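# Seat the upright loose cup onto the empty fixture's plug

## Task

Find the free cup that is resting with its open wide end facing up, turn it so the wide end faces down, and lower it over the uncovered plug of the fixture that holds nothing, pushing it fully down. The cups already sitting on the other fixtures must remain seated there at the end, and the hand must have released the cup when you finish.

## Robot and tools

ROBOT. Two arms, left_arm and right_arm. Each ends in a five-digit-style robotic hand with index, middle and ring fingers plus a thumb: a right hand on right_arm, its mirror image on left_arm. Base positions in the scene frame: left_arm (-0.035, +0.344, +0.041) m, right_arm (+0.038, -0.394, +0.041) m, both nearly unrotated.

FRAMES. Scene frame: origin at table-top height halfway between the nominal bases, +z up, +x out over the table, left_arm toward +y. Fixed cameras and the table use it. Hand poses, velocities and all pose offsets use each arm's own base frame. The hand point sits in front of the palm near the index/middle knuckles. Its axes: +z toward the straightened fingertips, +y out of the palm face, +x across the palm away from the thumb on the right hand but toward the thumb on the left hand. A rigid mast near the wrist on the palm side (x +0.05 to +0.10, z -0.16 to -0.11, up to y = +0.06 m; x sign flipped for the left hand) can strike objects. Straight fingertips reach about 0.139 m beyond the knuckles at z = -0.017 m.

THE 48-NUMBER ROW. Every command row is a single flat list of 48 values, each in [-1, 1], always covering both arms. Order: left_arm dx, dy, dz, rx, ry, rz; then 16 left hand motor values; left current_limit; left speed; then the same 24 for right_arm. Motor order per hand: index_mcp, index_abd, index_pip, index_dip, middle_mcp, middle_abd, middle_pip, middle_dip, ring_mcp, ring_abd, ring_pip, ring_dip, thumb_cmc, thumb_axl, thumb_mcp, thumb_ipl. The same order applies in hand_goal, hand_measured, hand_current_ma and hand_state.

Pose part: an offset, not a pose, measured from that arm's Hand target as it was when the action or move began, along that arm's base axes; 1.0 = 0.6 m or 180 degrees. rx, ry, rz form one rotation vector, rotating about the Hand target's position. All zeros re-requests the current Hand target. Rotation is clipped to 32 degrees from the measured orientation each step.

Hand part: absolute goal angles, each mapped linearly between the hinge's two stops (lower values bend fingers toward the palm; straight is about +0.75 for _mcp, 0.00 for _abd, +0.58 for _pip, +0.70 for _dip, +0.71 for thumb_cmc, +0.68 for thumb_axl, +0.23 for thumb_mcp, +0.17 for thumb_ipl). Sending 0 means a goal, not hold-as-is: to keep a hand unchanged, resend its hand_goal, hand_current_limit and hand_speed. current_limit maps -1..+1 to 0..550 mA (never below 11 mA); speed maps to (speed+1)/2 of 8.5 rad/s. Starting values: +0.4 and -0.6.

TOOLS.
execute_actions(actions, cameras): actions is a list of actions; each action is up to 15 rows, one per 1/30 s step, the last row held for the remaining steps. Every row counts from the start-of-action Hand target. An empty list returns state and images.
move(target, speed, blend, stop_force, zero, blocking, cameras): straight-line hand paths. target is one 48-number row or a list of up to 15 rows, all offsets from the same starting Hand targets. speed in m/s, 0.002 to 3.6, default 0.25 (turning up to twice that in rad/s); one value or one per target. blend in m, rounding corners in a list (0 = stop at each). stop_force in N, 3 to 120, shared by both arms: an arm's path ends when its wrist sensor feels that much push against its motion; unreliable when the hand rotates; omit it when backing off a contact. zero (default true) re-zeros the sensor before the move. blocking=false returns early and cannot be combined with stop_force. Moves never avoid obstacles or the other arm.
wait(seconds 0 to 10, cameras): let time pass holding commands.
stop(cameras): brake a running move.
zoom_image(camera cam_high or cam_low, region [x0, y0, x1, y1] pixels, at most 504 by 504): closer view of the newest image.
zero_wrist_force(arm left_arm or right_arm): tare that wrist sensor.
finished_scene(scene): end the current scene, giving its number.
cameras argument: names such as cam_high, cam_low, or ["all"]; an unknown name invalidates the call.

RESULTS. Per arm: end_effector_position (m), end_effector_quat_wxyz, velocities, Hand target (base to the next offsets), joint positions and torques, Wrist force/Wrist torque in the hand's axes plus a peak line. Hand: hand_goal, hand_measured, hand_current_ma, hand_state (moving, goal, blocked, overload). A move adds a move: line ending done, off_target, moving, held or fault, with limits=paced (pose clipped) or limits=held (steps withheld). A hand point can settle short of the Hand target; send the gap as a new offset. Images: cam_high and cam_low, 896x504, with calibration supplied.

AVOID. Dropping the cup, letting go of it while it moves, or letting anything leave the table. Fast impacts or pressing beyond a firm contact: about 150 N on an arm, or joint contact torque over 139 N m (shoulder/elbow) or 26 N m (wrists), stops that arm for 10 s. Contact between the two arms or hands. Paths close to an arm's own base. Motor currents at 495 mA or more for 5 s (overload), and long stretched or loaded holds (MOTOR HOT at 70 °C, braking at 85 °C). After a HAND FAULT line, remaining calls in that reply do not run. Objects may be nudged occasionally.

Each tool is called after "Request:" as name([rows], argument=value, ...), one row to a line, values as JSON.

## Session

Request:
execute_actions(actions=[], cameras=["all"])

Scene clock: 0.00 s.
left_arm: end_effector_position=(+0.1755, +0.5980, +0.2718) hand_goal=(+0.754, +0.000, +0.576, +0.696, +0.754, +0.000, +0.576, +0.696, +0.754, +0.000, +0.576, +0.696, +0.714, +0.678, +0.226, +0.168) hand_measured=(+0.754, +0.000, +0.576, +0.696, +0.754, +0.000, +0.576, +0.696, +0.754, +0.000, +0.576, +0.696, +0.714, +0.678, +0.226, +0.168) hand_current_ma=(+0, +0, +0, +0, +0, +0, +0, +0, +0, +0, +0, +0, +0, +0, +0, +0) hand_state=(goal, goal, goal, goal, goal, goal, goal, goal, goal, goal, goal, goal, goal, goal, goal, goal) hand_current_limit=0.40 hand_speed=-0.60 end_effector_quat_wxyz=(+0.207, +0.172, +0.784, +0.560) | right_arm: end_effector_position=(+0.8702, -0.1259, +0.1296) hand_goal=(+0.754, +0.000, +0.576, +0.696, +0.754, +0.000, +0.576, +0.696, +0.754, +0.000, +0.576, +0.696, +0.714, +0.678, +0.226, +0.168) hand_measured=(+0.754, +0.000, +0.576, +0.696, +0.754, +0.000, +0.576, +0.696, +0.754, +0.000, +0.576, +0.696, +0.714, +0.678, +0.226, +0.168) hand_current_ma=(+0, +0, +0, +0, +0, +0, +0, +0, +0, +0, +0, +0, +0, +0, +0, +0) hand_state=(goal, goal, goal, goal, goal, goal, goal, goal, goal, goal, goal, goal, goal, goal, goal, goal) hand_current_limit=0.40 hand_speed=-0.60 end_effector_quat_wxyz=(+0.145, +0.851, -0.254, +0.435)
Joint positions: left_arm=[4.876 -2.05 -2.339 0.864 0.876 0.115] | right_arm=[-0.115 -0.565 1.068 -2.965 -1.969 1.843]
Joint velocities: within noise
Joint torques (N m): no reading
Wrist force (N): no reading
Wrist torque (N m): no reading
Wrist force, peak (N): no reading
Hand target: left_arm +0.1755, +0.5980, +0.2718; +0.207, +0.172, +0.784, +0.560 | right_arm +0.8702, -0.1259, +0.1296; +0.145, +0.851, -0.254, +0.435

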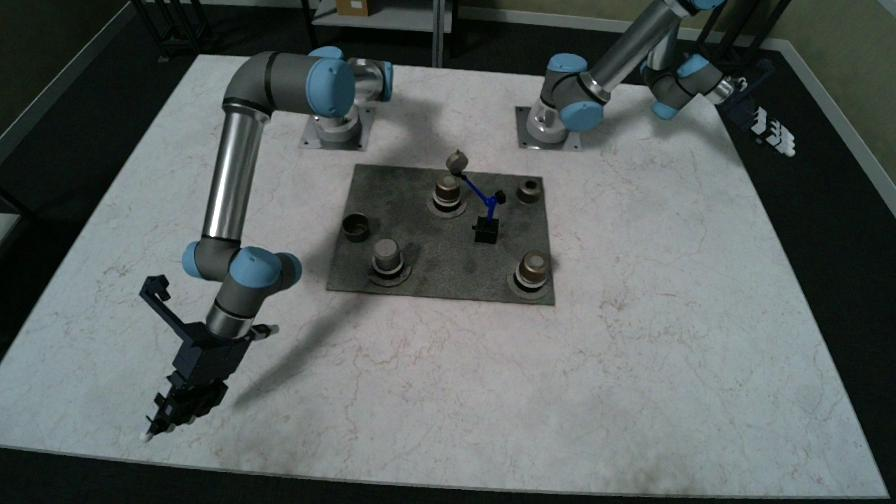

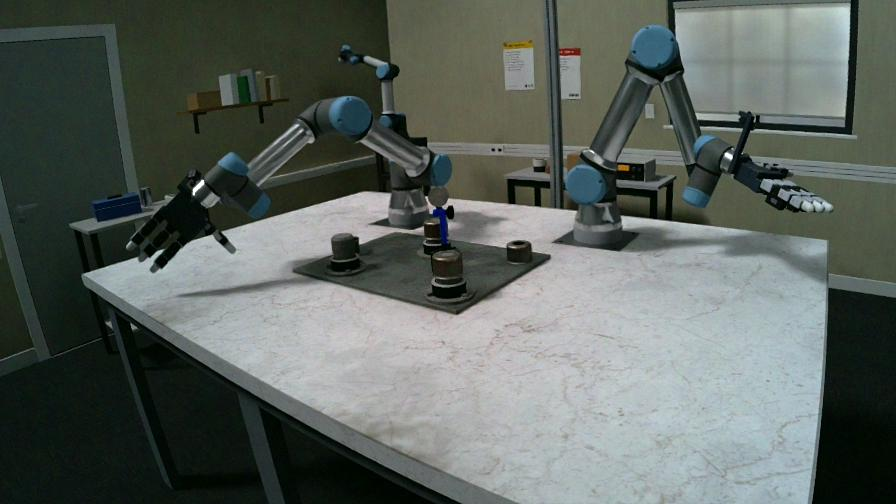

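Request:
zoom_image(camera="cam_high", region=[330, 190, 420, 290])

Request:
zoom_image(camera="cam_low", region=[300, 200, 390, 290])

Scaled by 5.040 from the camera's 896x504 image, which has a finer 1280x720 frame.

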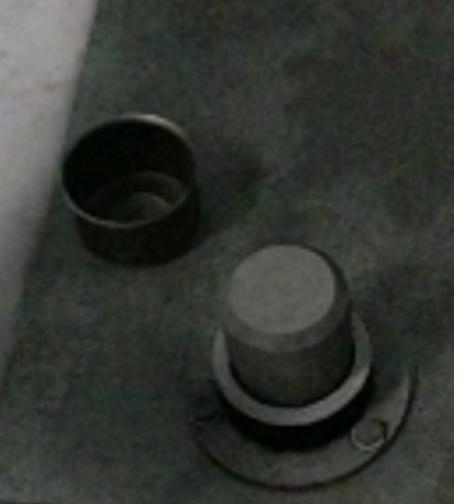

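Scaled by 5.600 from the camera's 896x504 image, which has a finer 1280x720 frame.

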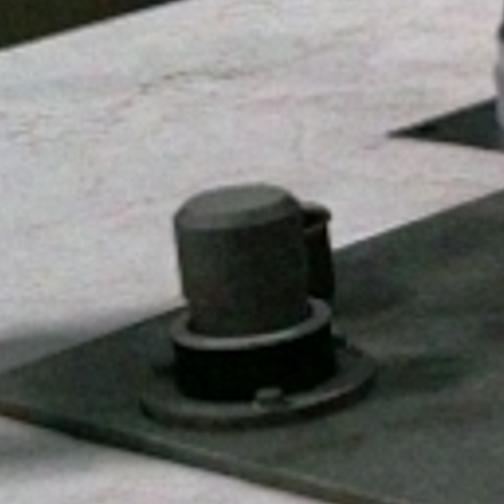

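Request:
move([
  [0,0,0,0,0,0,0.754,0,0.576,0.696,0.754,0,0.576,0.696,0.754,0,0.576,0.696,0.714,0.678,0.226,0.168,0.4,-0.6,-0.43,0.2,0.3,0.215,0.0276,0.0913,0.88,0,-0.13,0.02,1,-0.6,1,1,1,-0.95,1,1,-0.5,0.678,-0.17,0.142,0.2,-0.8],
  [0,0,0,0,0,0,0.754,0,0.576,0.696,0.754,0,0.576,0.696,0.754,0,0.576,0.696,0.714,0.678,0.226,0.168,0.4,-0.6,-0.6807,0.4178,0.1,0.43,0.0552,0.1825,0.88,0,-0.13,0.02,1,-0.6,1,1,1,-0.95,1,1,-0.5,0.678,-0.17,0.142,0.2,-0.8],
], speed=0.35, blend=[0.08,0], cameras=["all"])

Scene clock: 69.73 s.
left_arm: end_effector_position=(+0.1755, +0.5980, +0.2718) hand_goal=(+0.754, +0.000, +0.576, +0.696, +0.754, +0.000, +0.576, +0.696, +0.754, +0.000, +0.576, +0.696, +0.714, +0.678, +0.226, +0.168) hand_measured=(+0.760, +0.000, +0.576, +0.696, +0.760, +0.000, +0.576, +0.696, +0.760, +0.000, +0.576, +0.696, +0.720, +0.678, +0.226, +0.168) hand_current_ma=(+34, +0, +4, +0, +32, +0, +4, +0, +34, +0, +4, +0, +35, -4, -1, -2) hand_state=(goal, goal, goal, goal, goal, goal, goal, goal, goal, goal, goal, goal, goal, goal, goal, goal) hand_current_limit=0.40 hand_speed=-0.60 end_effector_quat_wxyz=(+0.207, +0.172, +0.784, +0.560) | right_arm: end_effector_position=(+0.4619, +0.1247, +0.1897) hand_goal=(+0.880, +0.000, -0.130, +0.020, +1.000, -0.600, +1.000, +1.000, +1.000, -0.950, +1.000, +1.000, -0.500, +0.678, -0.170, +0.142) hand_measured=(+0.874, +0.000, -0.128, +0.022, +0.990, -0.570, +0.996, +0.996, +0.990, -0.946, +0.994, +0.996, -0.498, +0.678, -0.168, +0.144) hand_current_ma=(-3, +0, +0, +1, -6, +23, -1, -1, -4, +1, -2, -1, +0, +0, +0, +0) hand_state=(goal, goal, goal, goal, goal, blocked, goal, goal, goal, goal, goal, goal, goal, goal, goal, goal) hand_current_limit=0.20 hand_speed=-0.80 end_effector_quat_wxyz=(-0.511, +0.819, -0.222, +0.136)
Joint positions: left_arm=[4.876 -2.05 -2.339 0.864 0.876 0.115] | right_arm=[-0.423 -1.648 2.304 -2.43 -0.467 1.802]
Joint torques (N m): left_arm=[-0.22 29.16 6.83 2.52 -0.22 0.18] | right_arm=[6.49 -16.13 -9.02 -3.55 3.63 -1.44]
Wrist force (N): left_arm=[0.2 0.1 0.0] | right_arm=[-0.7 -1.6 -0.1]
Wrist torque (N m): left_arm=[0.00 -0.02 0.03] | right_arm=[-0.23 0.16 -0.01]
Wrist force, peak (N): left_arm=[0.3 0.8 0.2] | right_arm=[-0.3 -0.6 2.7]
Hand target: left_arm +0.1755, +0.5980, +0.2718; +0.207, +0.172, +0.784, +0.560 | right_arm +0.4618, +0.1247, +0.1896; -0.511, +0.819, -0.222, +0.136
Off the commanded pose: left_arm 0.000 m, 0 deg | right_arm 0.000 m, 0 deg.
move: done

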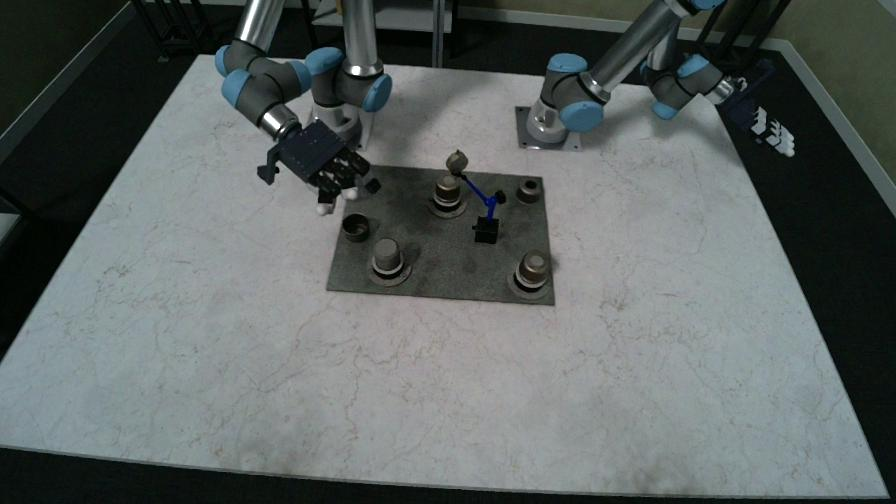

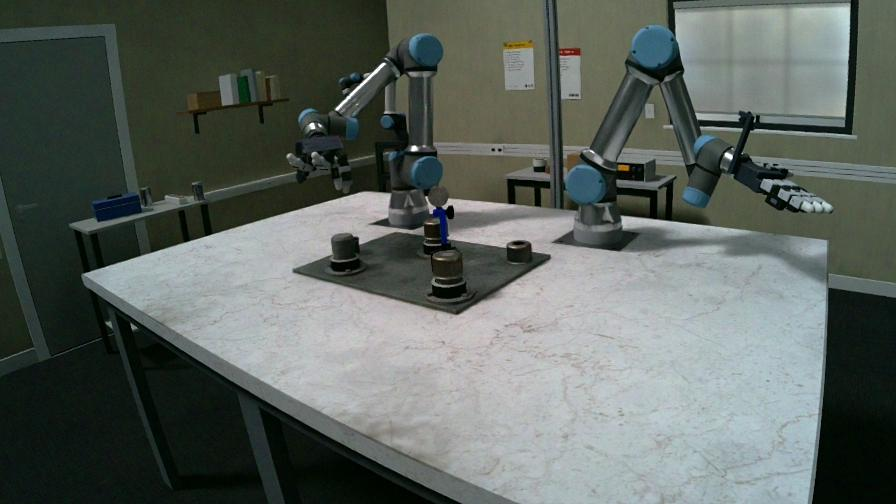

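Request:
move(target=[0,0,0,0,0,0,0.754,0,0.576,0.696,0.754,0,0.576,0.696,0.754,0,0.576,0.696,0.714,0.678,0.226,0.168,0.4,-0.6,0,0,-0.216,0,0,0,0.88,0,-0.13,0.02,1,-0.6,1,1,1,-0.95,1,1,-0.5,0.678,-0.17,0.142,0.2,-0.8], speed=0.15, cameras=["all"])

Request:
zoom_image(camera="cam_high", region=[290, 170, 430, 290])

Request:
zoom_image(camera="cam_low", region=[290, 190, 430, 290])

Scene clock: 77.73 s.
left_arm: end_effector_position=(+0.1755, +0.5980, +0.2718) hand_goal=(+0.754, +0.000, +0.576, +0.696, +0.754, +0.000, +0.576, +0.696, +0.754, +0.000, +0.576, +0.696, +0.714, +0.678, +0.226, +0.168) hand_measured=(+0.760, +0.000, +0.576, +0.696, +0.760, +0.000, +0.576, +0.696, +0.760, +0.000, +0.576, +0.696, +0.720, +0.678, +0.226, +0.168) hand_current_ma=(+34, +0, +4, +0, +32, +0, +4, +0, +34, +0, +4, +0, +35, -4, -1, -2) hand_state=(goal, goal, goal, goal, goal, goal, goal, goal, goal, goal, goal, goal, goal, goal, goal, goal) hand_current_limit=0.40 hand_speed=-0.60 end_effector_quat_wxyz=(+0.207, +0.172, +0.784, +0.560) | right_arm: end_effector_position=(+0.4617, +0.1248, +0.0600) hand_goal=(+0.880, +0.000, -0.130, +0.020, +1.000, -0.600, +1.000, +1.000, +1.000, -0.950, +1.000, +1.000, -0.500, +0.678, -0.170, +0.142) hand_measured=(+0.872, +0.000, -0.128, +0.022, +0.990, -0.570, +0.996, +0.996, +0.990, -0.946, +0.994, +0.996, -0.498, +0.678, -0.168, +0.144) hand_current_ma=(-3, +0, +0, +1, -6, +23, -1, -1, -4, +1, -2, -1, +0, +0, +0, +0) hand_state=(goal, goal, goal, goal, goal, blocked, goal, goal, goal, goal, goal, goal, goal, goal, goal, goal) hand_current_limit=0.20 hand_speed=-0.80 end_effector_quat_wxyz=(-0.511, +0.819, -0.222, +0.136)
Joint positions: left_arm=[4.876 -2.05 -2.339 0.864 0.876 0.115] | right_arm=[-0.423 -1.305 2.438 -2.907 -0.467 1.802]
Joint torques (N m): left_arm=[0 29.99 5.8 2.47 -0.37 -0.01] | right_arm=[6.04 -13.76 -20.22 -4.41 -0.07 -1.68]
Wrist force (N): left_arm=[0.3 0.2 0.1] | right_arm=[-0.7 -1.5 0.3]
Wrist torque (N m): left_arm=[0.02 -0.04 0.03] | right_arm=[-0.22 0.14 0.06]
Wrist force, peak (N): left_arm=[0.9 0.0 0.3] | right_arm=[-0.4 -3.0 -0.7]
Hand target: left_arm +0.1755, +0.5980, +0.2718; +0.207, +0.172, +0.784, +0.560 | right_arm +0.4618, +0.1247, +0.0600; -0.511, +0.819, -0.222, +0.136
Off the commanded pose: left_arm 0.000 m, 0 deg | right_arm 0.000 m, 0 deg.
move: done

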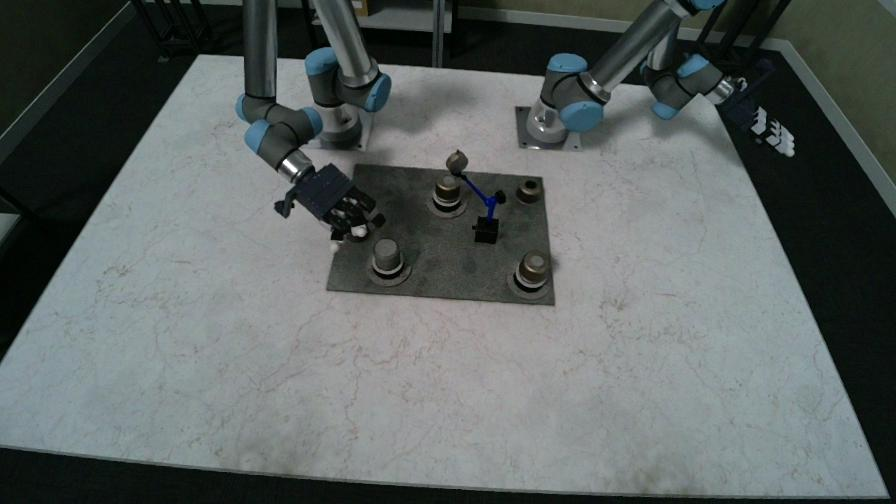

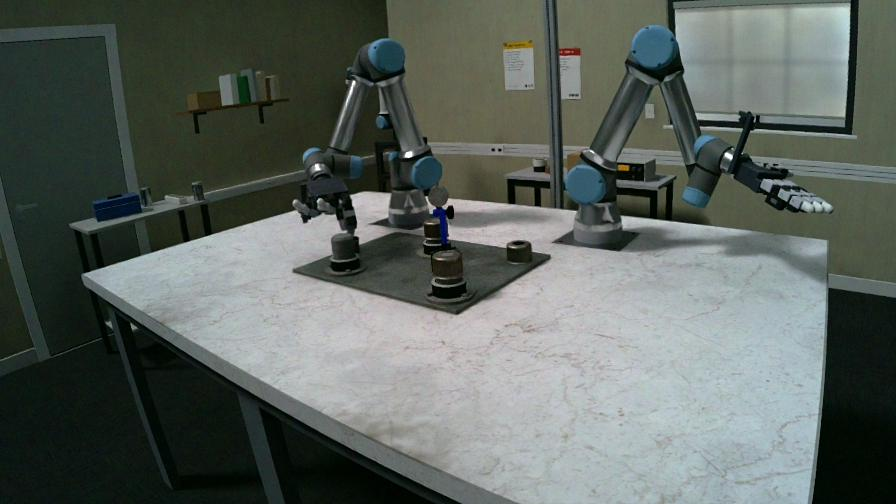

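Scaled by 3.600 from the camera's 896x504 image, which has a finer 1280x720 frame.

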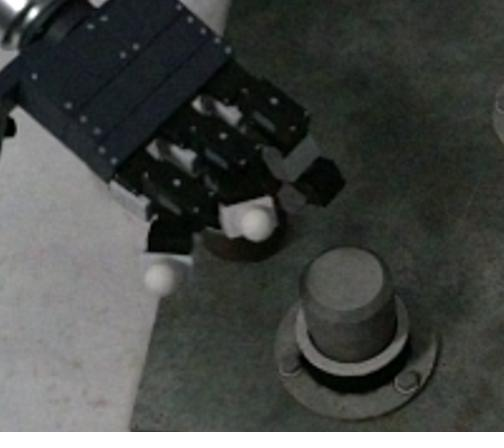

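Scaled by 3.600 from the camera's 896x504 image, which has a finer 1280x720 frame.

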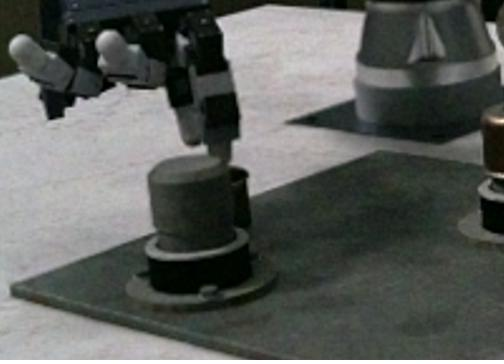

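Request:
zoom_image(camera="cam_low", region=[315, 205, 385, 265])

Request:
zoom_image(camera="cam_high", region=[320, 190, 400, 260])

Scaled by 7.200 from the camera's 896x504 image, which has a finer 1280x720 frame.

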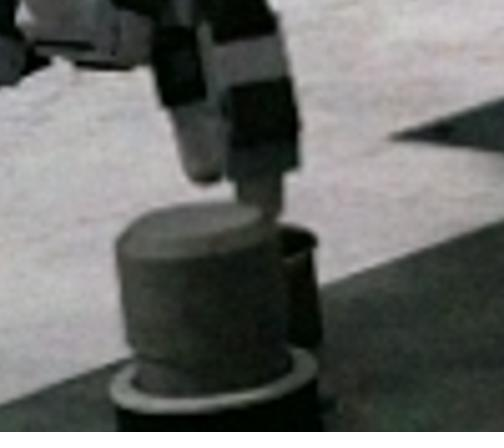

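Scaled by 6.300 from the camera's 896x504 image, which has a finer 1280x720 frame.

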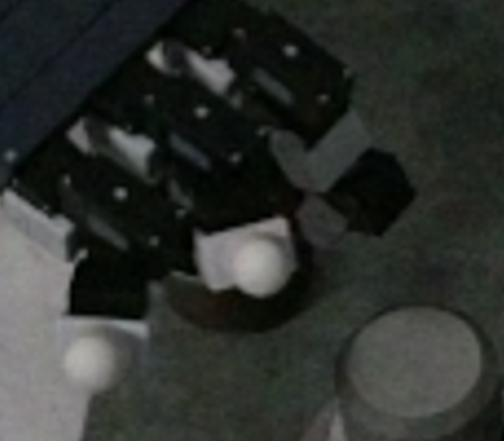

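Request:
move(target=[0,0,0,0,0,0,0.754,0,0.576,0.696,0.754,0,0.576,0.696,0.754,0,0.576,0.696,0.714,0.678,0.226,0.168,0.4,-0.6,-0.003,0.0017,-0.0775,0,0,0,0.88,0,-0.13,0.02,1,-0.6,1,1,1,-0.95,1,1,-0.5,0.678,-0.17,0.142,0.2,-0.8], speed=0.05, stop_force=6, cameras=["all"])

Request:
zoom_image(camera="cam_high", region=[320, 190, 400, 260])

Request:
zoom_image(camera="cam_low", region=[315, 205, 385, 265])

Scene clock: 104.33 s.
left_arm: end_effector_position=(+0.1755, +0.5980, +0.2718) hand_goal=(+0.754, +0.000, +0.576, +0.696, +0.754, +0.000, +0.576, +0.696, +0.754, +0.000, +0.576, +0.696, +0.714, +0.678, +0.226, +0.168) hand_measured=(+0.760, +0.000, +0.576, +0.696, +0.760, +0.000, +0.576, +0.696, +0.760, +0.000, +0.576, +0.696, +0.720, +0.678, +0.226, +0.168) hand_current_ma=(+34, +0, +4, +0, +32, +0, +4, +0, +34, +0, +4, +0, +35, -4, -1, -2) hand_state=(goal, goal, goal, goal, goal, goal, goal, goal, goal, goal, goal, goal, goal, goal, goal, goal) hand_current_limit=0.40 hand_speed=-0.60 end_effector_quat_wxyz=(+0.207, +0.172, +0.784, +0.560) | right_arm: end_effector_position=(+0.4600, +0.1258, +0.0135) hand_goal=(+0.880, +0.000, -0.130, +0.020, +1.000, -0.600, +1.000, +1.000, +1.000, -0.950, +1.000, +1.000, -0.500, +0.678, -0.170, +0.142) hand_measured=(+0.872, +0.000, -0.128, +0.022, +0.990, -0.570, +0.996, +0.996, +0.990, -0.946, +0.994, +0.996, -0.498, +0.678, -0.168, +0.144) hand_current_ma=(-3, +0, +0, +1, -6, +23, -1, -1, -4, +1, -2, -1, +0, +0, +0, +0) hand_state=(goal, goal, goal, goal, goal, blocked, goal, goal, goal, goal, goal, goal, goal, goal, goal, goal) hand_current_limit=0.20 hand_speed=-0.80 end_effector_quat_wxyz=(-0.511, +0.819, -0.222, +0.136)
Joint positions: left_arm=[4.876 -2.05 -2.339 0.864 0.876 0.115] | right_arm=[-0.423 -1.146 2.457 -3.085 -0.467 1.803]
Joint torques (N m): left_arm=[1.46 29.9 6.9 2.31 -0.56 -0.04] | right_arm=[3.47 -32.25 -16.18 -2.78 -0.24 -1.55]
Wrist force (N): left_arm=[-0.1 0.5 -0.2] | right_arm=[-0.6 -1.5 0.1]
Wrist torque (N m): left_arm=[0.07 0.01 -0.03] | right_arm=[-0.19 0.16 0.03]
Wrist force, peak (N): left_arm=[0.7 0.3 0.3] | right_arm=[-0.8 -1.9 -0.2]
Hand target: left_arm +0.1755, +0.5980, +0.2718; +0.207, +0.172, +0.784, +0.560 | right_arm +0.4600, +0.1258, +0.0135; -0.511, +0.819, -0.222, +0.136
Off the commanded pose: left_arm 0.000 m, 0 deg | right_arm 0.000 m, 0 deg.
move: done

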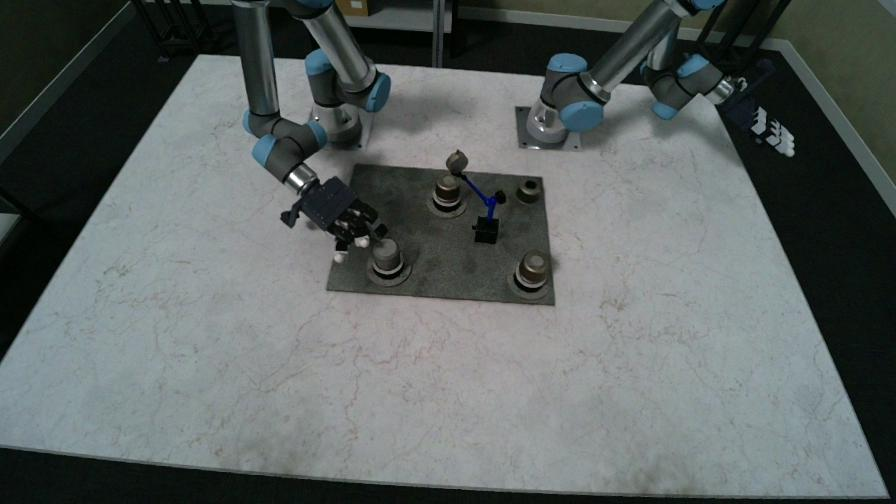

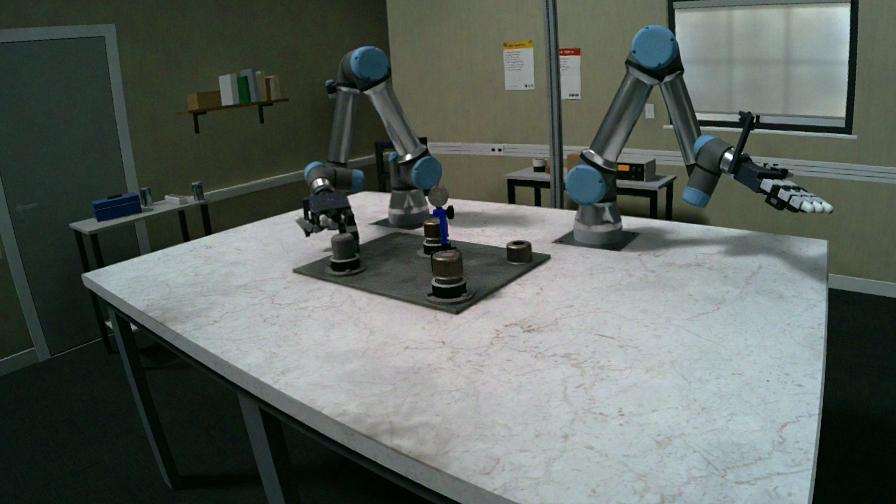

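Scaled by 6.300 from the camera's 896x504 image, which has a finer 1280x720 frame.

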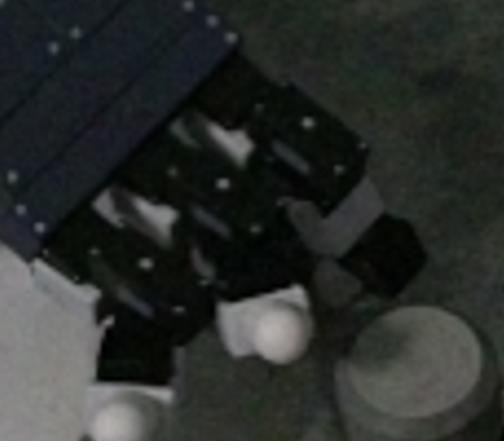

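Scaled by 7.200 from the camera's 896x504 image, which has a finer 1280x720 frame.

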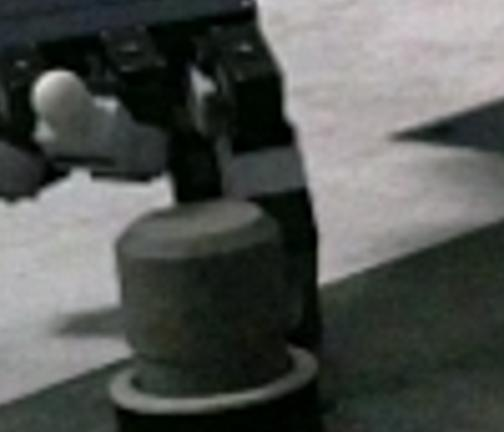

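Request:
move([
  [0,0,0,0,0,0,0.754,0,0.576,0.696,0.754,0,0.576,0.696,0.754,0,0.576,0.696,0.714,0.678,0.226,0.168,0.4,-0.6,0,0,0,0,0,0,0.753,0,-0.299,-0.029,1,-0.6,1,1,1,-0.95,1,1,-0.5,0.678,-0.393,0.114,0.2,-0.8],
  [0,0,0,0,0,0,0.754,0,0.576,0.696,0.754,0,0.576,0.696,0.754,0,0.576,0.696,0.714,0.678,0.226,0.168,0.4,-0.6,0,0,0,0,0,0,0.65,0,-0.32,-0.03,1,-0.6,1,1,1,-0.95,1,1,-0.5,0.678,-0.45,0.1,0.5,-0.8],
], speed=0.1)

Request:
move(target=[0,0,0,0,0,0,0.754,0,0.576,0.696,0.754,0,0.576,0.696,0.754,0,0.576,0.696,0.714,0.678,0.226,0.168,0.4,-0.6,0,0,0.1,0,0,0,0.65,0,-0.32,-0.03,1,-0.6,1,1,1,-0.95,1,1,-0.5,0.678,-0.45,0.1,0.5,-0.8], speed=0.06, cameras=["all"])

Request:
zoom_image(camera="cam_low", region=[300, 180, 400, 265])

Scene clock: 112.23 s.
left_arm: end_effector_position=(+0.1755, +0.5980, +0.2718) hand_goal=(+0.754, +0.000, +0.576, +0.696, +0.754, +0.000, +0.576, +0.696, +0.754, +0.000, +0.576, +0.696, +0.714, +0.678, +0.226, +0.168) hand_measured=(+0.760, +0.000, +0.576, +0.696, +0.760, +0.000, +0.576, +0.696, +0.760, +0.000, +0.576, +0.696, +0.720, +0.678, +0.226, +0.168) hand_current_ma=(+34, +0, +4, +0, +32, +0, +4, +0, +34, +0, +4, +0, +35, -4, -1, -2) hand_state=(goal, goal, goal, goal, goal, goal, goal, goal, goal, goal, goal, goal, goal, goal, goal, goal) hand_current_limit=0.40 hand_speed=-0.60 end_effector_quat_wxyz=(+0.207, +0.172, +0.784, +0.560) | right_arm: end_effector_position=(+0.4600, +0.1258, +0.0135) hand_goal=(+0.650, +0.000, -0.320, -0.030, +1.000, -0.600, +1.000, +1.000, +1.000, -0.950, +1.000, +1.000, -0.500, +0.678, -0.450, +0.100) hand_measured=(+0.808, +0.000, -0.210, -0.014, +0.990, -0.570, +0.996, +0.996, +0.990, -0.946, +0.994, +0.996, -0.498, +0.678, -0.240, +0.138) hand_current_ma=(+412, +0, +258, +11, -6, +23, -1, -1, -4, +1, -2, -1, +0, +0, +412, +73) hand_state=(blocked, goal, blocked, goal, goal, blocked, goal, goal, goal, goal, goal, goal, goal, goal, blocked, blocked) hand_current_limit=0.50 hand_speed=-0.80 end_effector_quat_wxyz=(-0.511, +0.819, -0.222, +0.136)
Joint positions: left_arm=[4.876 -2.05 -2.339 0.864 0.876 0.115] | right_arm=[-0.423 -1.146 2.457 -3.085 -0.467 1.803]
Joint torques (N m): left_arm=[1.3 31.6 6.47 2.43 -0.34 0.14] | right_arm=[-4.36 -27.38 -15.89 -4.05 2.11 -1.42]
Wrist force (N): left_arm=[0.3 0.3 0.2] | right_arm=[-1.0 -3.5 -2.0]
Wrist torque (N m): left_arm=[0.02 -0.02 0.02] | right_arm=[-0.25 0.12 0.08]
Wrist force, peak (N): left_arm=[0.4 0.6 0.4] | right_arm=[-0.9 -4.7 -2.5]
Hand target: left_arm +0.1755, +0.5980, +0.2718; +0.207, +0.172, +0.784, +0.560 | right_arm +0.4600, +0.1258, +0.0135; -0.511, +0.819, -0.222, +0.136
Off the commanded pose: left_arm 0.000 m, 0 deg | right_arm 0.000 m, 0 deg.
move: done

Scene clock: 113.67 s.
left_arm: end_effector_position=(+0.1755, +0.5980, +0.2718) hand_goal=(+0.754, +0.000, +0.576, +0.696, +0.754, +0.000, +0.576, +0.696, +0.754, +0.000, +0.576, +0.696, +0.714, +0.678, +0.226, +0.168) hand_measured=(+0.760, +0.000, +0.576, +0.696, +0.760, +0.000, +0.576, +0.696, +0.760, +0.000, +0.576, +0.696, +0.720, +0.678, +0.226, +0.168) hand_current_ma=(+34, +0, +4, +0, +32, +0, +4, +0, +34, +0, +4, +0, +35, -4, -1, -2) hand_state=(goal, goal, goal, goal, goal, goal, goal, goal, goal, goal, goal, goal, goal, goal, goal, goal) hand_current_limit=0.40 hand_speed=-0.60 end_effector_quat_wxyz=(+0.207, +0.172, +0.784, +0.560) | right_arm: end_effector_position=(+0.4601, +0.1257, +0.0735) hand_goal=(+0.650, +0.000, -0.320, -0.030, +1.000, -0.600, +1.000, +1.000, +1.000, -0.950, +1.000, +1.000, -0.500, +0.678, -0.450, +0.100) hand_measured=(+0.798, +0.000, -0.210, -0.002, +0.990, -0.570, +0.996, +0.996, +0.990, -0.946, +0.994, +0.996, -0.504, +0.676, -0.240, +0.140) hand_current_ma=(+413, +0, +258, +27, -6, +23, -1, -1, -4, +1, -2, -1, -1, -1, +412, +80) hand_state=(blocked, goal, blocked, blocked, goal, blocked, goal, goal, goal, goal, goal, goal, goal, goal, blocked, blocked) hand_current_limit=0.50 hand_speed=-0.80 end_effector_quat_wxyz=(-0.511, +0.819, -0.222, +0.136)
Joint positions: left_arm=[4.876 -2.05 -2.339 0.864 0.876 0.115] | right_arm=[-0.423 -1.351 2.435 -2.859 -0.467 1.803]
Joint torques (N m): left_arm=[0.66 29.97 6.53 2.27 -0.27 -0.08] | right_arm=[-6.29 -25.61 -1.47 -3.08 2.59 0.67]
Wrist force (N): left_arm=[0.4 0.6 0.0] | right_arm=[-0.7 0.6 1.0]
Wrist torque (N m): left_arm=[0.07 -0.05 0.02] | right_arm=[-0.21 0.15 0.10]
Wrist force, peak (N): left_arm=[0.6 0.3 0.0] | right_arm=[-0.9 -3.9 -2.1]
Hand target: left_arm +0.1755, +0.5980, +0.2718; +0.207, +0.172, +0.784, +0.560 | right_arm +0.4600, +0.1258, +0.0735; -0.511, +0.819, -0.222, +0.136
Off the commanded pose: left_arm 0.000 m, 0 deg | right_arm 0.000 m, 0 deg.
move: done

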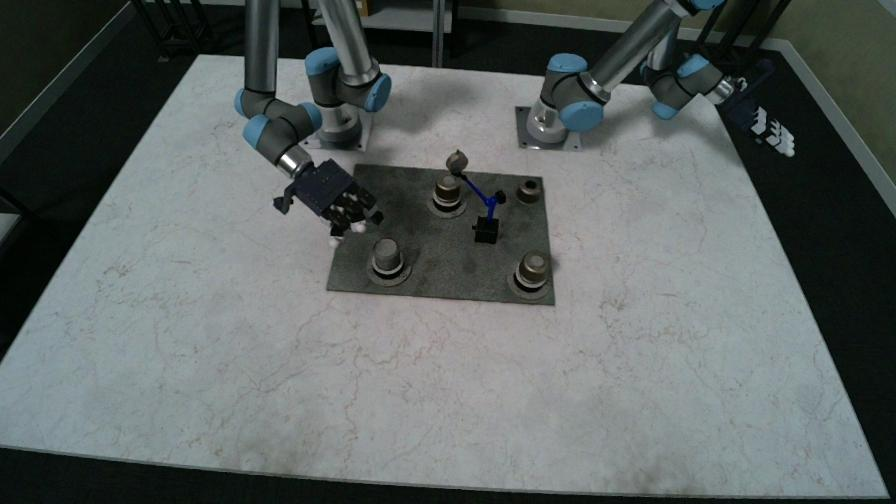

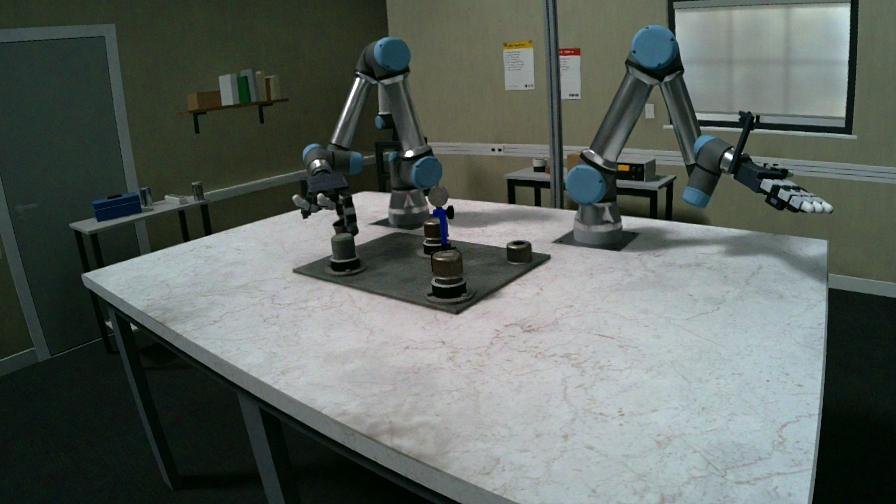

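Scaled by 5.040 from the camera's 896x504 image, which has a finer 1280x720 frame.

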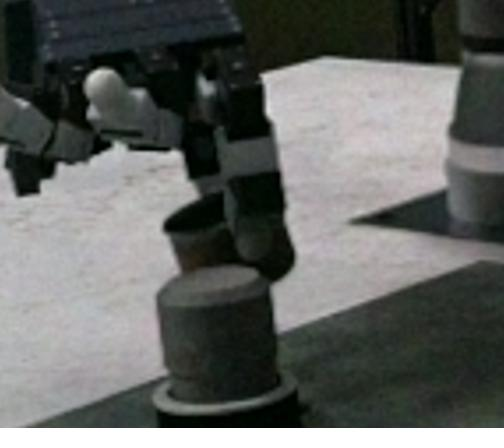

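Request:
move([
  [0,0,0,0,0,0,0.754,0,0.576,0.696,0.754,0,0.576,0.696,0.754,0,0.576,0.696,0.714,0.678,0.226,0.168,0.4,-0.6,0.0717,-0.33,0,0,0,0,0.65,0,-0.32,-0.03,1,-0.6,1,1,1,-0.95,1,1,-0.5,0.678,-0.45,0.1,0.5,-0.8],
  [0,0,0,0,0,0,0.754,0,0.576,0.696,0.754,0,0.576,0.696,0.754,0,0.576,0.696,0.714,0.678,0.226,0.168,0.4,-0.6,0.0717,-0.33,-0.075,0,0,0,0.65,0,-0.32,-0.03,1,-0.6,1,1,1,-0.95,1,1,-0.5,0.678,-0.45,0.1,0.5,-0.8],
], speed=[0.15,0.1], blend=[0.03,0])

Request:
move(target=[0,0,0,0,0,0,0.754,0,0.576,0.696,0.754,0,0.576,0.696,0.754,0,0.576,0.696,0.714,0.678,0.226,0.168,0.4,-0.6,0,0,-0.043,0,0,0,0.65,0,-0.32,-0.03,1,-0.6,1,1,1,-0.95,1,1,-0.5,0.678,-0.45,0.1,0.5,-0.8], speed=0.03, stop_force=5, cameras=["all"])

Request:
zoom_image(camera="cam_low", region=[200, 180, 320, 280])

Scene clock: 138.97 s.
left_arm: end_effector_position=(+0.1755, +0.5980, +0.2718) hand_goal=(+0.754, +0.000, +0.576, +0.696, +0.754, +0.000, +0.576, +0.696, +0.754, +0.000, +0.576, +0.696, +0.714, +0.678, +0.226, +0.168) hand_measured=(+0.760, +0.000, +0.576, +0.696, +0.760, +0.000, +0.576, +0.696, +0.760, +0.000, +0.576, +0.696, +0.720, +0.678, +0.226, +0.168) hand_current_ma=(+34, +0, +4, +0, +32, +0, +4, +0, +34, +0, +4, +0, +35, -4, -1, -2) hand_state=(goal, goal, goal, goal, goal, goal, goal, goal, goal, goal, goal, goal, goal, goal, goal, goal) hand_current_limit=0.40 hand_speed=-0.60 end_effector_quat_wxyz=(+0.207, +0.172, +0.784, +0.560) | right_arm: end_effector_position=(+0.5030, -0.0722, +0.0285) hand_goal=(+0.650, +0.000, -0.320, -0.030, +1.000, -0.600, +1.000, +1.000, +1.000, -0.950, +1.000, +1.000, -0.500, +0.678, -0.450, +0.100) hand_measured=(+0.796, +0.000, -0.210, +0.000, +0.990, -0.570, +0.996, +0.996, +0.990, -0.946, +0.994, +0.996, -0.504, +0.676, -0.240, +0.142) hand_current_ma=(+412, +0, +258, +28, -6, +23, -1, -1, -4, +1, -2, -1, -2, -1, +412, +82) hand_state=(blocked, goal, blocked, blocked, goal, blocked, goal, goal, goal, goal, goal, goal, goal, goal, blocked, blocked) hand_current_limit=0.50 hand_speed=-0.80 end_effector_quat_wxyz=(-0.511, +0.819, -0.222, +0.136)
Joint positions: left_arm=[4.876 -2.05 -2.339 0.864 0.876 0.115] | right_arm=[-0.755 -1.212 2.134 -2.057 -0.508 1.086]
Joint torques (N m): left_arm=[1 29.62 5.72 2.45 -0.49 0.11] | right_arm=[5.73 -30.92 -25.05 -2.31 3.28 -1.11]
Wrist force (N): left_arm=[0.2 0.3 0.0] | right_arm=[-0.9 0.6 0.9]
Wrist torque (N m): left_arm=[0.04 -0.04 0.01] | right_arm=[-0.23 0.17 -0.02]
Wrist force, peak (N): left_arm=[0.8 0.0 -0.3] | right_arm=[-1.8 -0.1 2.4]
Hand target: left_arm +0.1755, +0.5980, +0.2718; +0.207, +0.172, +0.784, +0.560 | right_arm +0.5030, -0.0722, +0.0285; -0.511, +0.819, -0.222, +0.136
Off the commanded pose: left_arm 0.000 m, 0 deg | right_arm 0.000 m, 0 deg.
move: done; blend cut to 0.0225 m at target 1

Scene clock: 140.80 s.
left_arm: end_effector_position=(+0.1755, +0.5980, +0.2718) hand_goal=(+0.754, +0.000, +0.576, +0.696, +0.754, +0.000, +0.576, +0.696, +0.754, +0.000, +0.576, +0.696, +0.714, +0.678, +0.226, +0.168) hand_measured=(+0.760, +0.000, +0.576, +0.696, +0.760, +0.000, +0.576, +0.696, +0.760, +0.000, +0.576, +0.696, +0.720, +0.678, +0.226, +0.168) hand_current_ma=(+34, +0, +4, +0, +32, +0, +4, +0, +34, +0, +4, +0, +35, -4, -1, -2) hand_state=(goal, goal, goal, goal, goal, goal, goal, goal, goal, goal, goal, goal, goal, goal, goal, goal) hand_current_limit=0.40 hand_speed=-0.60 end_effector_quat_wxyz=(+0.207, +0.172, +0.784, +0.560) | right_arm: end_effector_position=(+0.5030, -0.0722, +0.0046) hand_goal=(+0.650, +0.000, -0.320, -0.030, +1.000, -0.600, +1.000, +1.000, +1.000, -0.950, +1.000, +1.000, -0.500, +0.678, -0.450, +0.100) hand_measured=(+0.796, +0.000, -0.210, -0.002, +0.990, -0.570, +0.996, +0.996, +0.990, -0.946, +0.994, +0.996, -0.504, +0.674, -0.240, +0.142) hand_current_ma=(+412, +0, +258, +27, -6, +23, -1, -1, -4, +1, -2, -1, -1, -1, +412, +82) hand_state=(blocked, goal, blocked, blocked, goal, blocked, goal, goal, goal, goal, goal, goal, goal, goal, blocked, blocked) hand_current_limit=0.50 hand_speed=-0.80 end_effector_quat_wxyz=(-0.511, +0.819, -0.222, +0.136)
Joint positions: left_arm=[4.876 -2.05 -2.339 0.864 0.876 0.115] | right_arm=[-0.755 -1.157 2.146 -2.124 -0.508 1.085]
Joint torques (N m): left_arm=[0.2 29.72 6.58 2.49 -0.57 -0.02] | right_arm=[0.33 -27.41 -22.56 -4.02 1.4 -0.36]
Wrist force (N): left_arm=[0.1 0.0 0.0] | right_arm=[-0.6 0.0 0.7]
Wrist torque (N m): left_arm=[0.00 -0.01 0.00] | right_arm=[-0.21 0.16 0.03]
Wrist force, peak (N): left_arm=[0.5 0.6 0.3] | right_arm=[-0.9 -5.8 -3.8]
Hand target: left_arm +0.1755, +0.5980, +0.2718; +0.207, +0.172, +0.784, +0.560 | right_arm +0.5030, -0.0722, +0.0046; -0.511, +0.819, -0.222, +0.136 (not the last commanded pose)
Off the commanded pose: left_arm 0.000 m, 0 deg | right_arm 0.002 m, 0 deg.
move: contact (right_arm)

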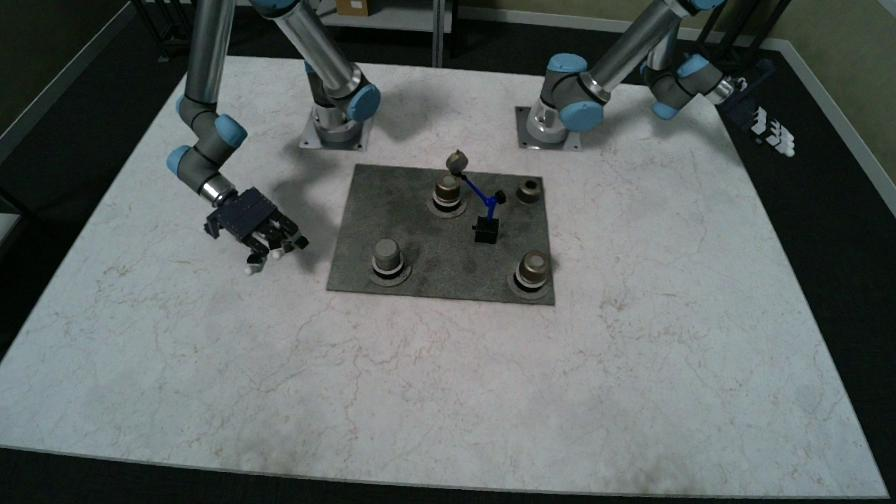

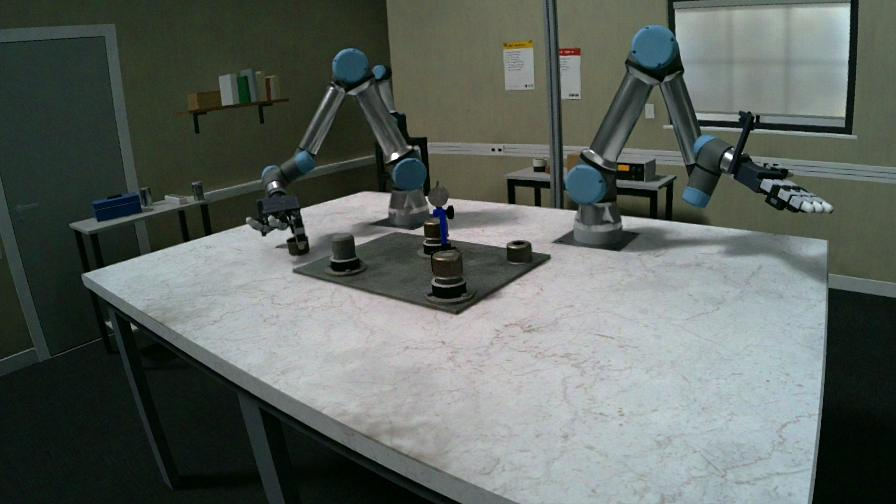

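Scaled by 4.200 from the camera's 896x504 image, which has a finer 1280x720 frame.

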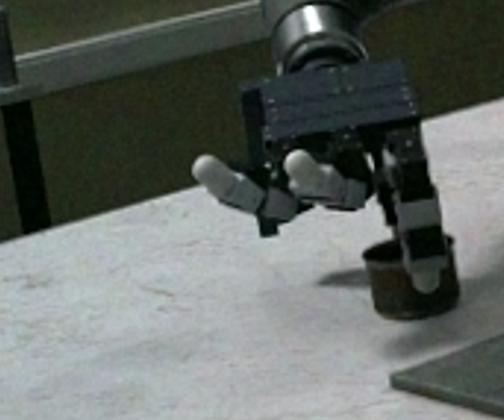

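Request:
move([
  [0,0,0,0,0,0,0.754,0,0.576,0.696,0.754,0,0.576,0.696,0.754,0,0.576,0.696,0.714,0.678,0.226,0.168,0.4,-0.6,0,0,0,0,0,0,0.88,0,-0.13,0.02,1,-0.6,1,1,1,-0.95,1,1,-0.5,0.678,-0.17,0.142,0.2,-0.8],
  [0,0,0,0,0,0,0.754,0,0.576,0.696,0.754,0,0.576,0.696,0.754,0,0.576,0.696,0.714,0.678,0.226,0.168,0.4,-0.6,-0.0217,0.0125,-0.006,-0.1667,-0.2887,0,0.88,0,-0.13,0.02,1,-0.6,1,1,1,-0.95,1,1,-0.5,0.678,-0.17,0.142,0.2,-0.8],
], speed=0.2, cameras=["all"])

Request:
zoom_image(camera="cam_low", region=[260, 210, 340, 280])

Request:
zoom_image(camera="cam_high", region=[230, 200, 330, 290])

Scene clock: 157.43 s.
left_arm: end_effector_position=(+0.1755, +0.5980, +0.2718) hand_goal=(+0.754, +0.000, +0.576, +0.696, +0.754, +0.000, +0.576, +0.696, +0.754, +0.000, +0.576, +0.696, +0.714, +0.678, +0.226, +0.168) hand_measured=(+0.760, +0.000, +0.576, +0.696, +0.760, +0.000, +0.576, +0.696, +0.760, +0.000, +0.576, +0.696, +0.720, +0.678, +0.226, +0.168) hand_current_ma=(+34, +0, +4, +0, +32, +0, +4, +0, +34, +0, +4, +0, +35, -4, -1, -2) hand_state=(goal, goal, goal, goal, goal, goal, goal, goal, goal, goal, goal, goal, goal, goal, goal, goal) hand_current_limit=0.40 hand_speed=-0.60 end_effector_quat_wxyz=(+0.207, +0.172, +0.784, +0.560) | right_arm: end_effector_position=(+0.4900, -0.0647, +0.0010) hand_goal=(+0.880, +0.000, -0.130, +0.020, +1.000, -0.600, +1.000, +1.000, +1.000, -0.950, +1.000, +1.000, -0.500, +0.678, -0.170, +0.142) hand_measured=(+0.868, +0.000, -0.134, +0.022, +0.990, -0.570, +0.998, +0.996, +0.992, -0.946, +0.998, +0.998, -0.496, +0.678, -0.172, +0.144) hand_current_ma=(-7, +0, -1, +0, -6, +23, +0, -1, -3, +1, -1, -1, +1, +0, +0, +1) hand_state=(goal, goal, goal, goal, goal, blocked, goal, goal, goal, goal, goal, goal, goal, goal, goal, goal) hand_current_limit=0.20 hand_speed=-0.80 end_effector_quat_wxyz=(-0.334, +0.778, +0.063, +0.528) end_effector_velocity=(+0.000, +0.000, -0.001) end_effector_angular_velocity=(-0.002, +0.000, +0.001)
Joint positions: left_arm=[4.876 -2.05 -2.339 0.864 0.876 0.115] | right_arm=[-0.896 -0.827 2.658 -3.535 -0.224 0.619]
Joint velocities: left_arm=[within noise] | right_arm=[0 0 -0.001 0.006 -0.001 -0.006]
Joint torques (N m): left_arm=[0.24 29.95 7.64 2.33 -0.82 0.02] | right_arm=[1.62 -28.88 -3.03 -0.46 1.83 -1.56]
Wrist force (N): left_arm=[0.4 0.2 0.3] | right_arm=[0.5 -0.1 -0.4]
Wrist torque (N m): left_arm=[-0.01 -0.04 0.02] | right_arm=[-0.01 0.00 0.16]
Wrist force, peak (N): left_arm=[0.5 0.6 0.0] | right_arm=[-0.7 -2.1 0.2]
Hand target: left_arm +0.1755, +0.5980, +0.2718; +0.207, +0.172, +0.784, +0.560 | right_arm +0.4900, -0.0647, +0.0010; -0.334, +0.778, +0.063, +0.528
Off the commanded pose: left_arm 0.000 m, 0 deg | right_arm 0.000 m, 0 deg.
move: done

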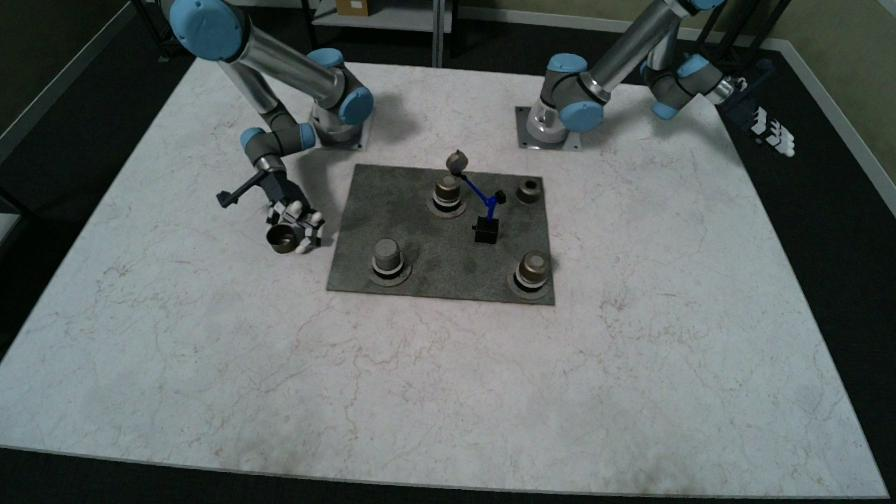

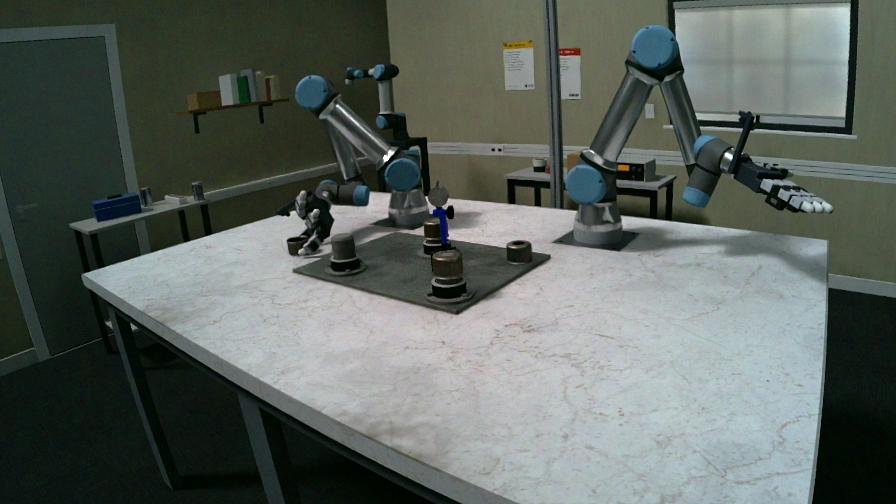

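Scaled by 6.300 from the camera's 896x504 image, which has a finer 1280x720 frame.

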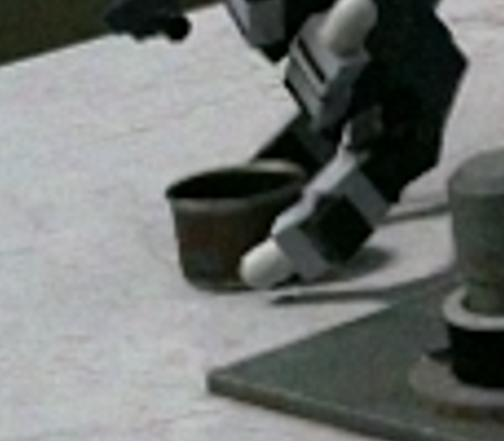

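Scaled by 5.040 from the camera's 896x504 image, which has a finer 1280x720 frame.

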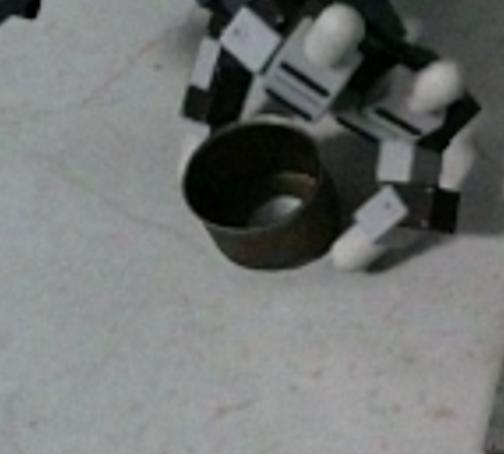

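Request:
zoom_image(camera="cam_high", region=[260, 215, 316, 260])

Request:
zoom_image(camera="cam_low", region=[280, 225, 320, 260])

Scaled by 9.000 from the camera's 896x504 image, which has a finer 1280x720 frame.

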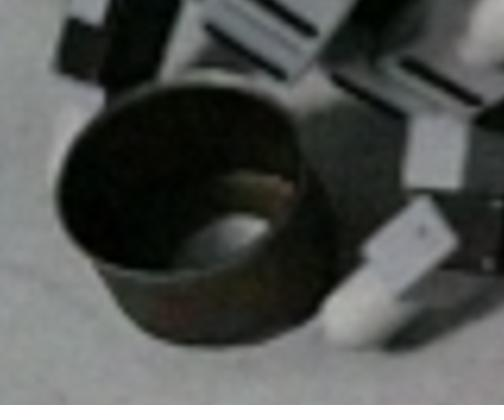

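Scaled by 12.600 from the camera's 896x504 image, which has a finer 1280x720 frame.

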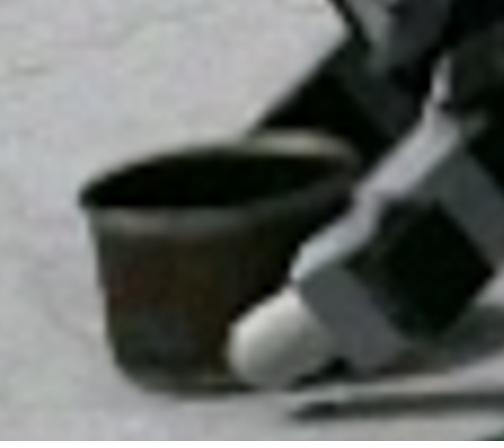

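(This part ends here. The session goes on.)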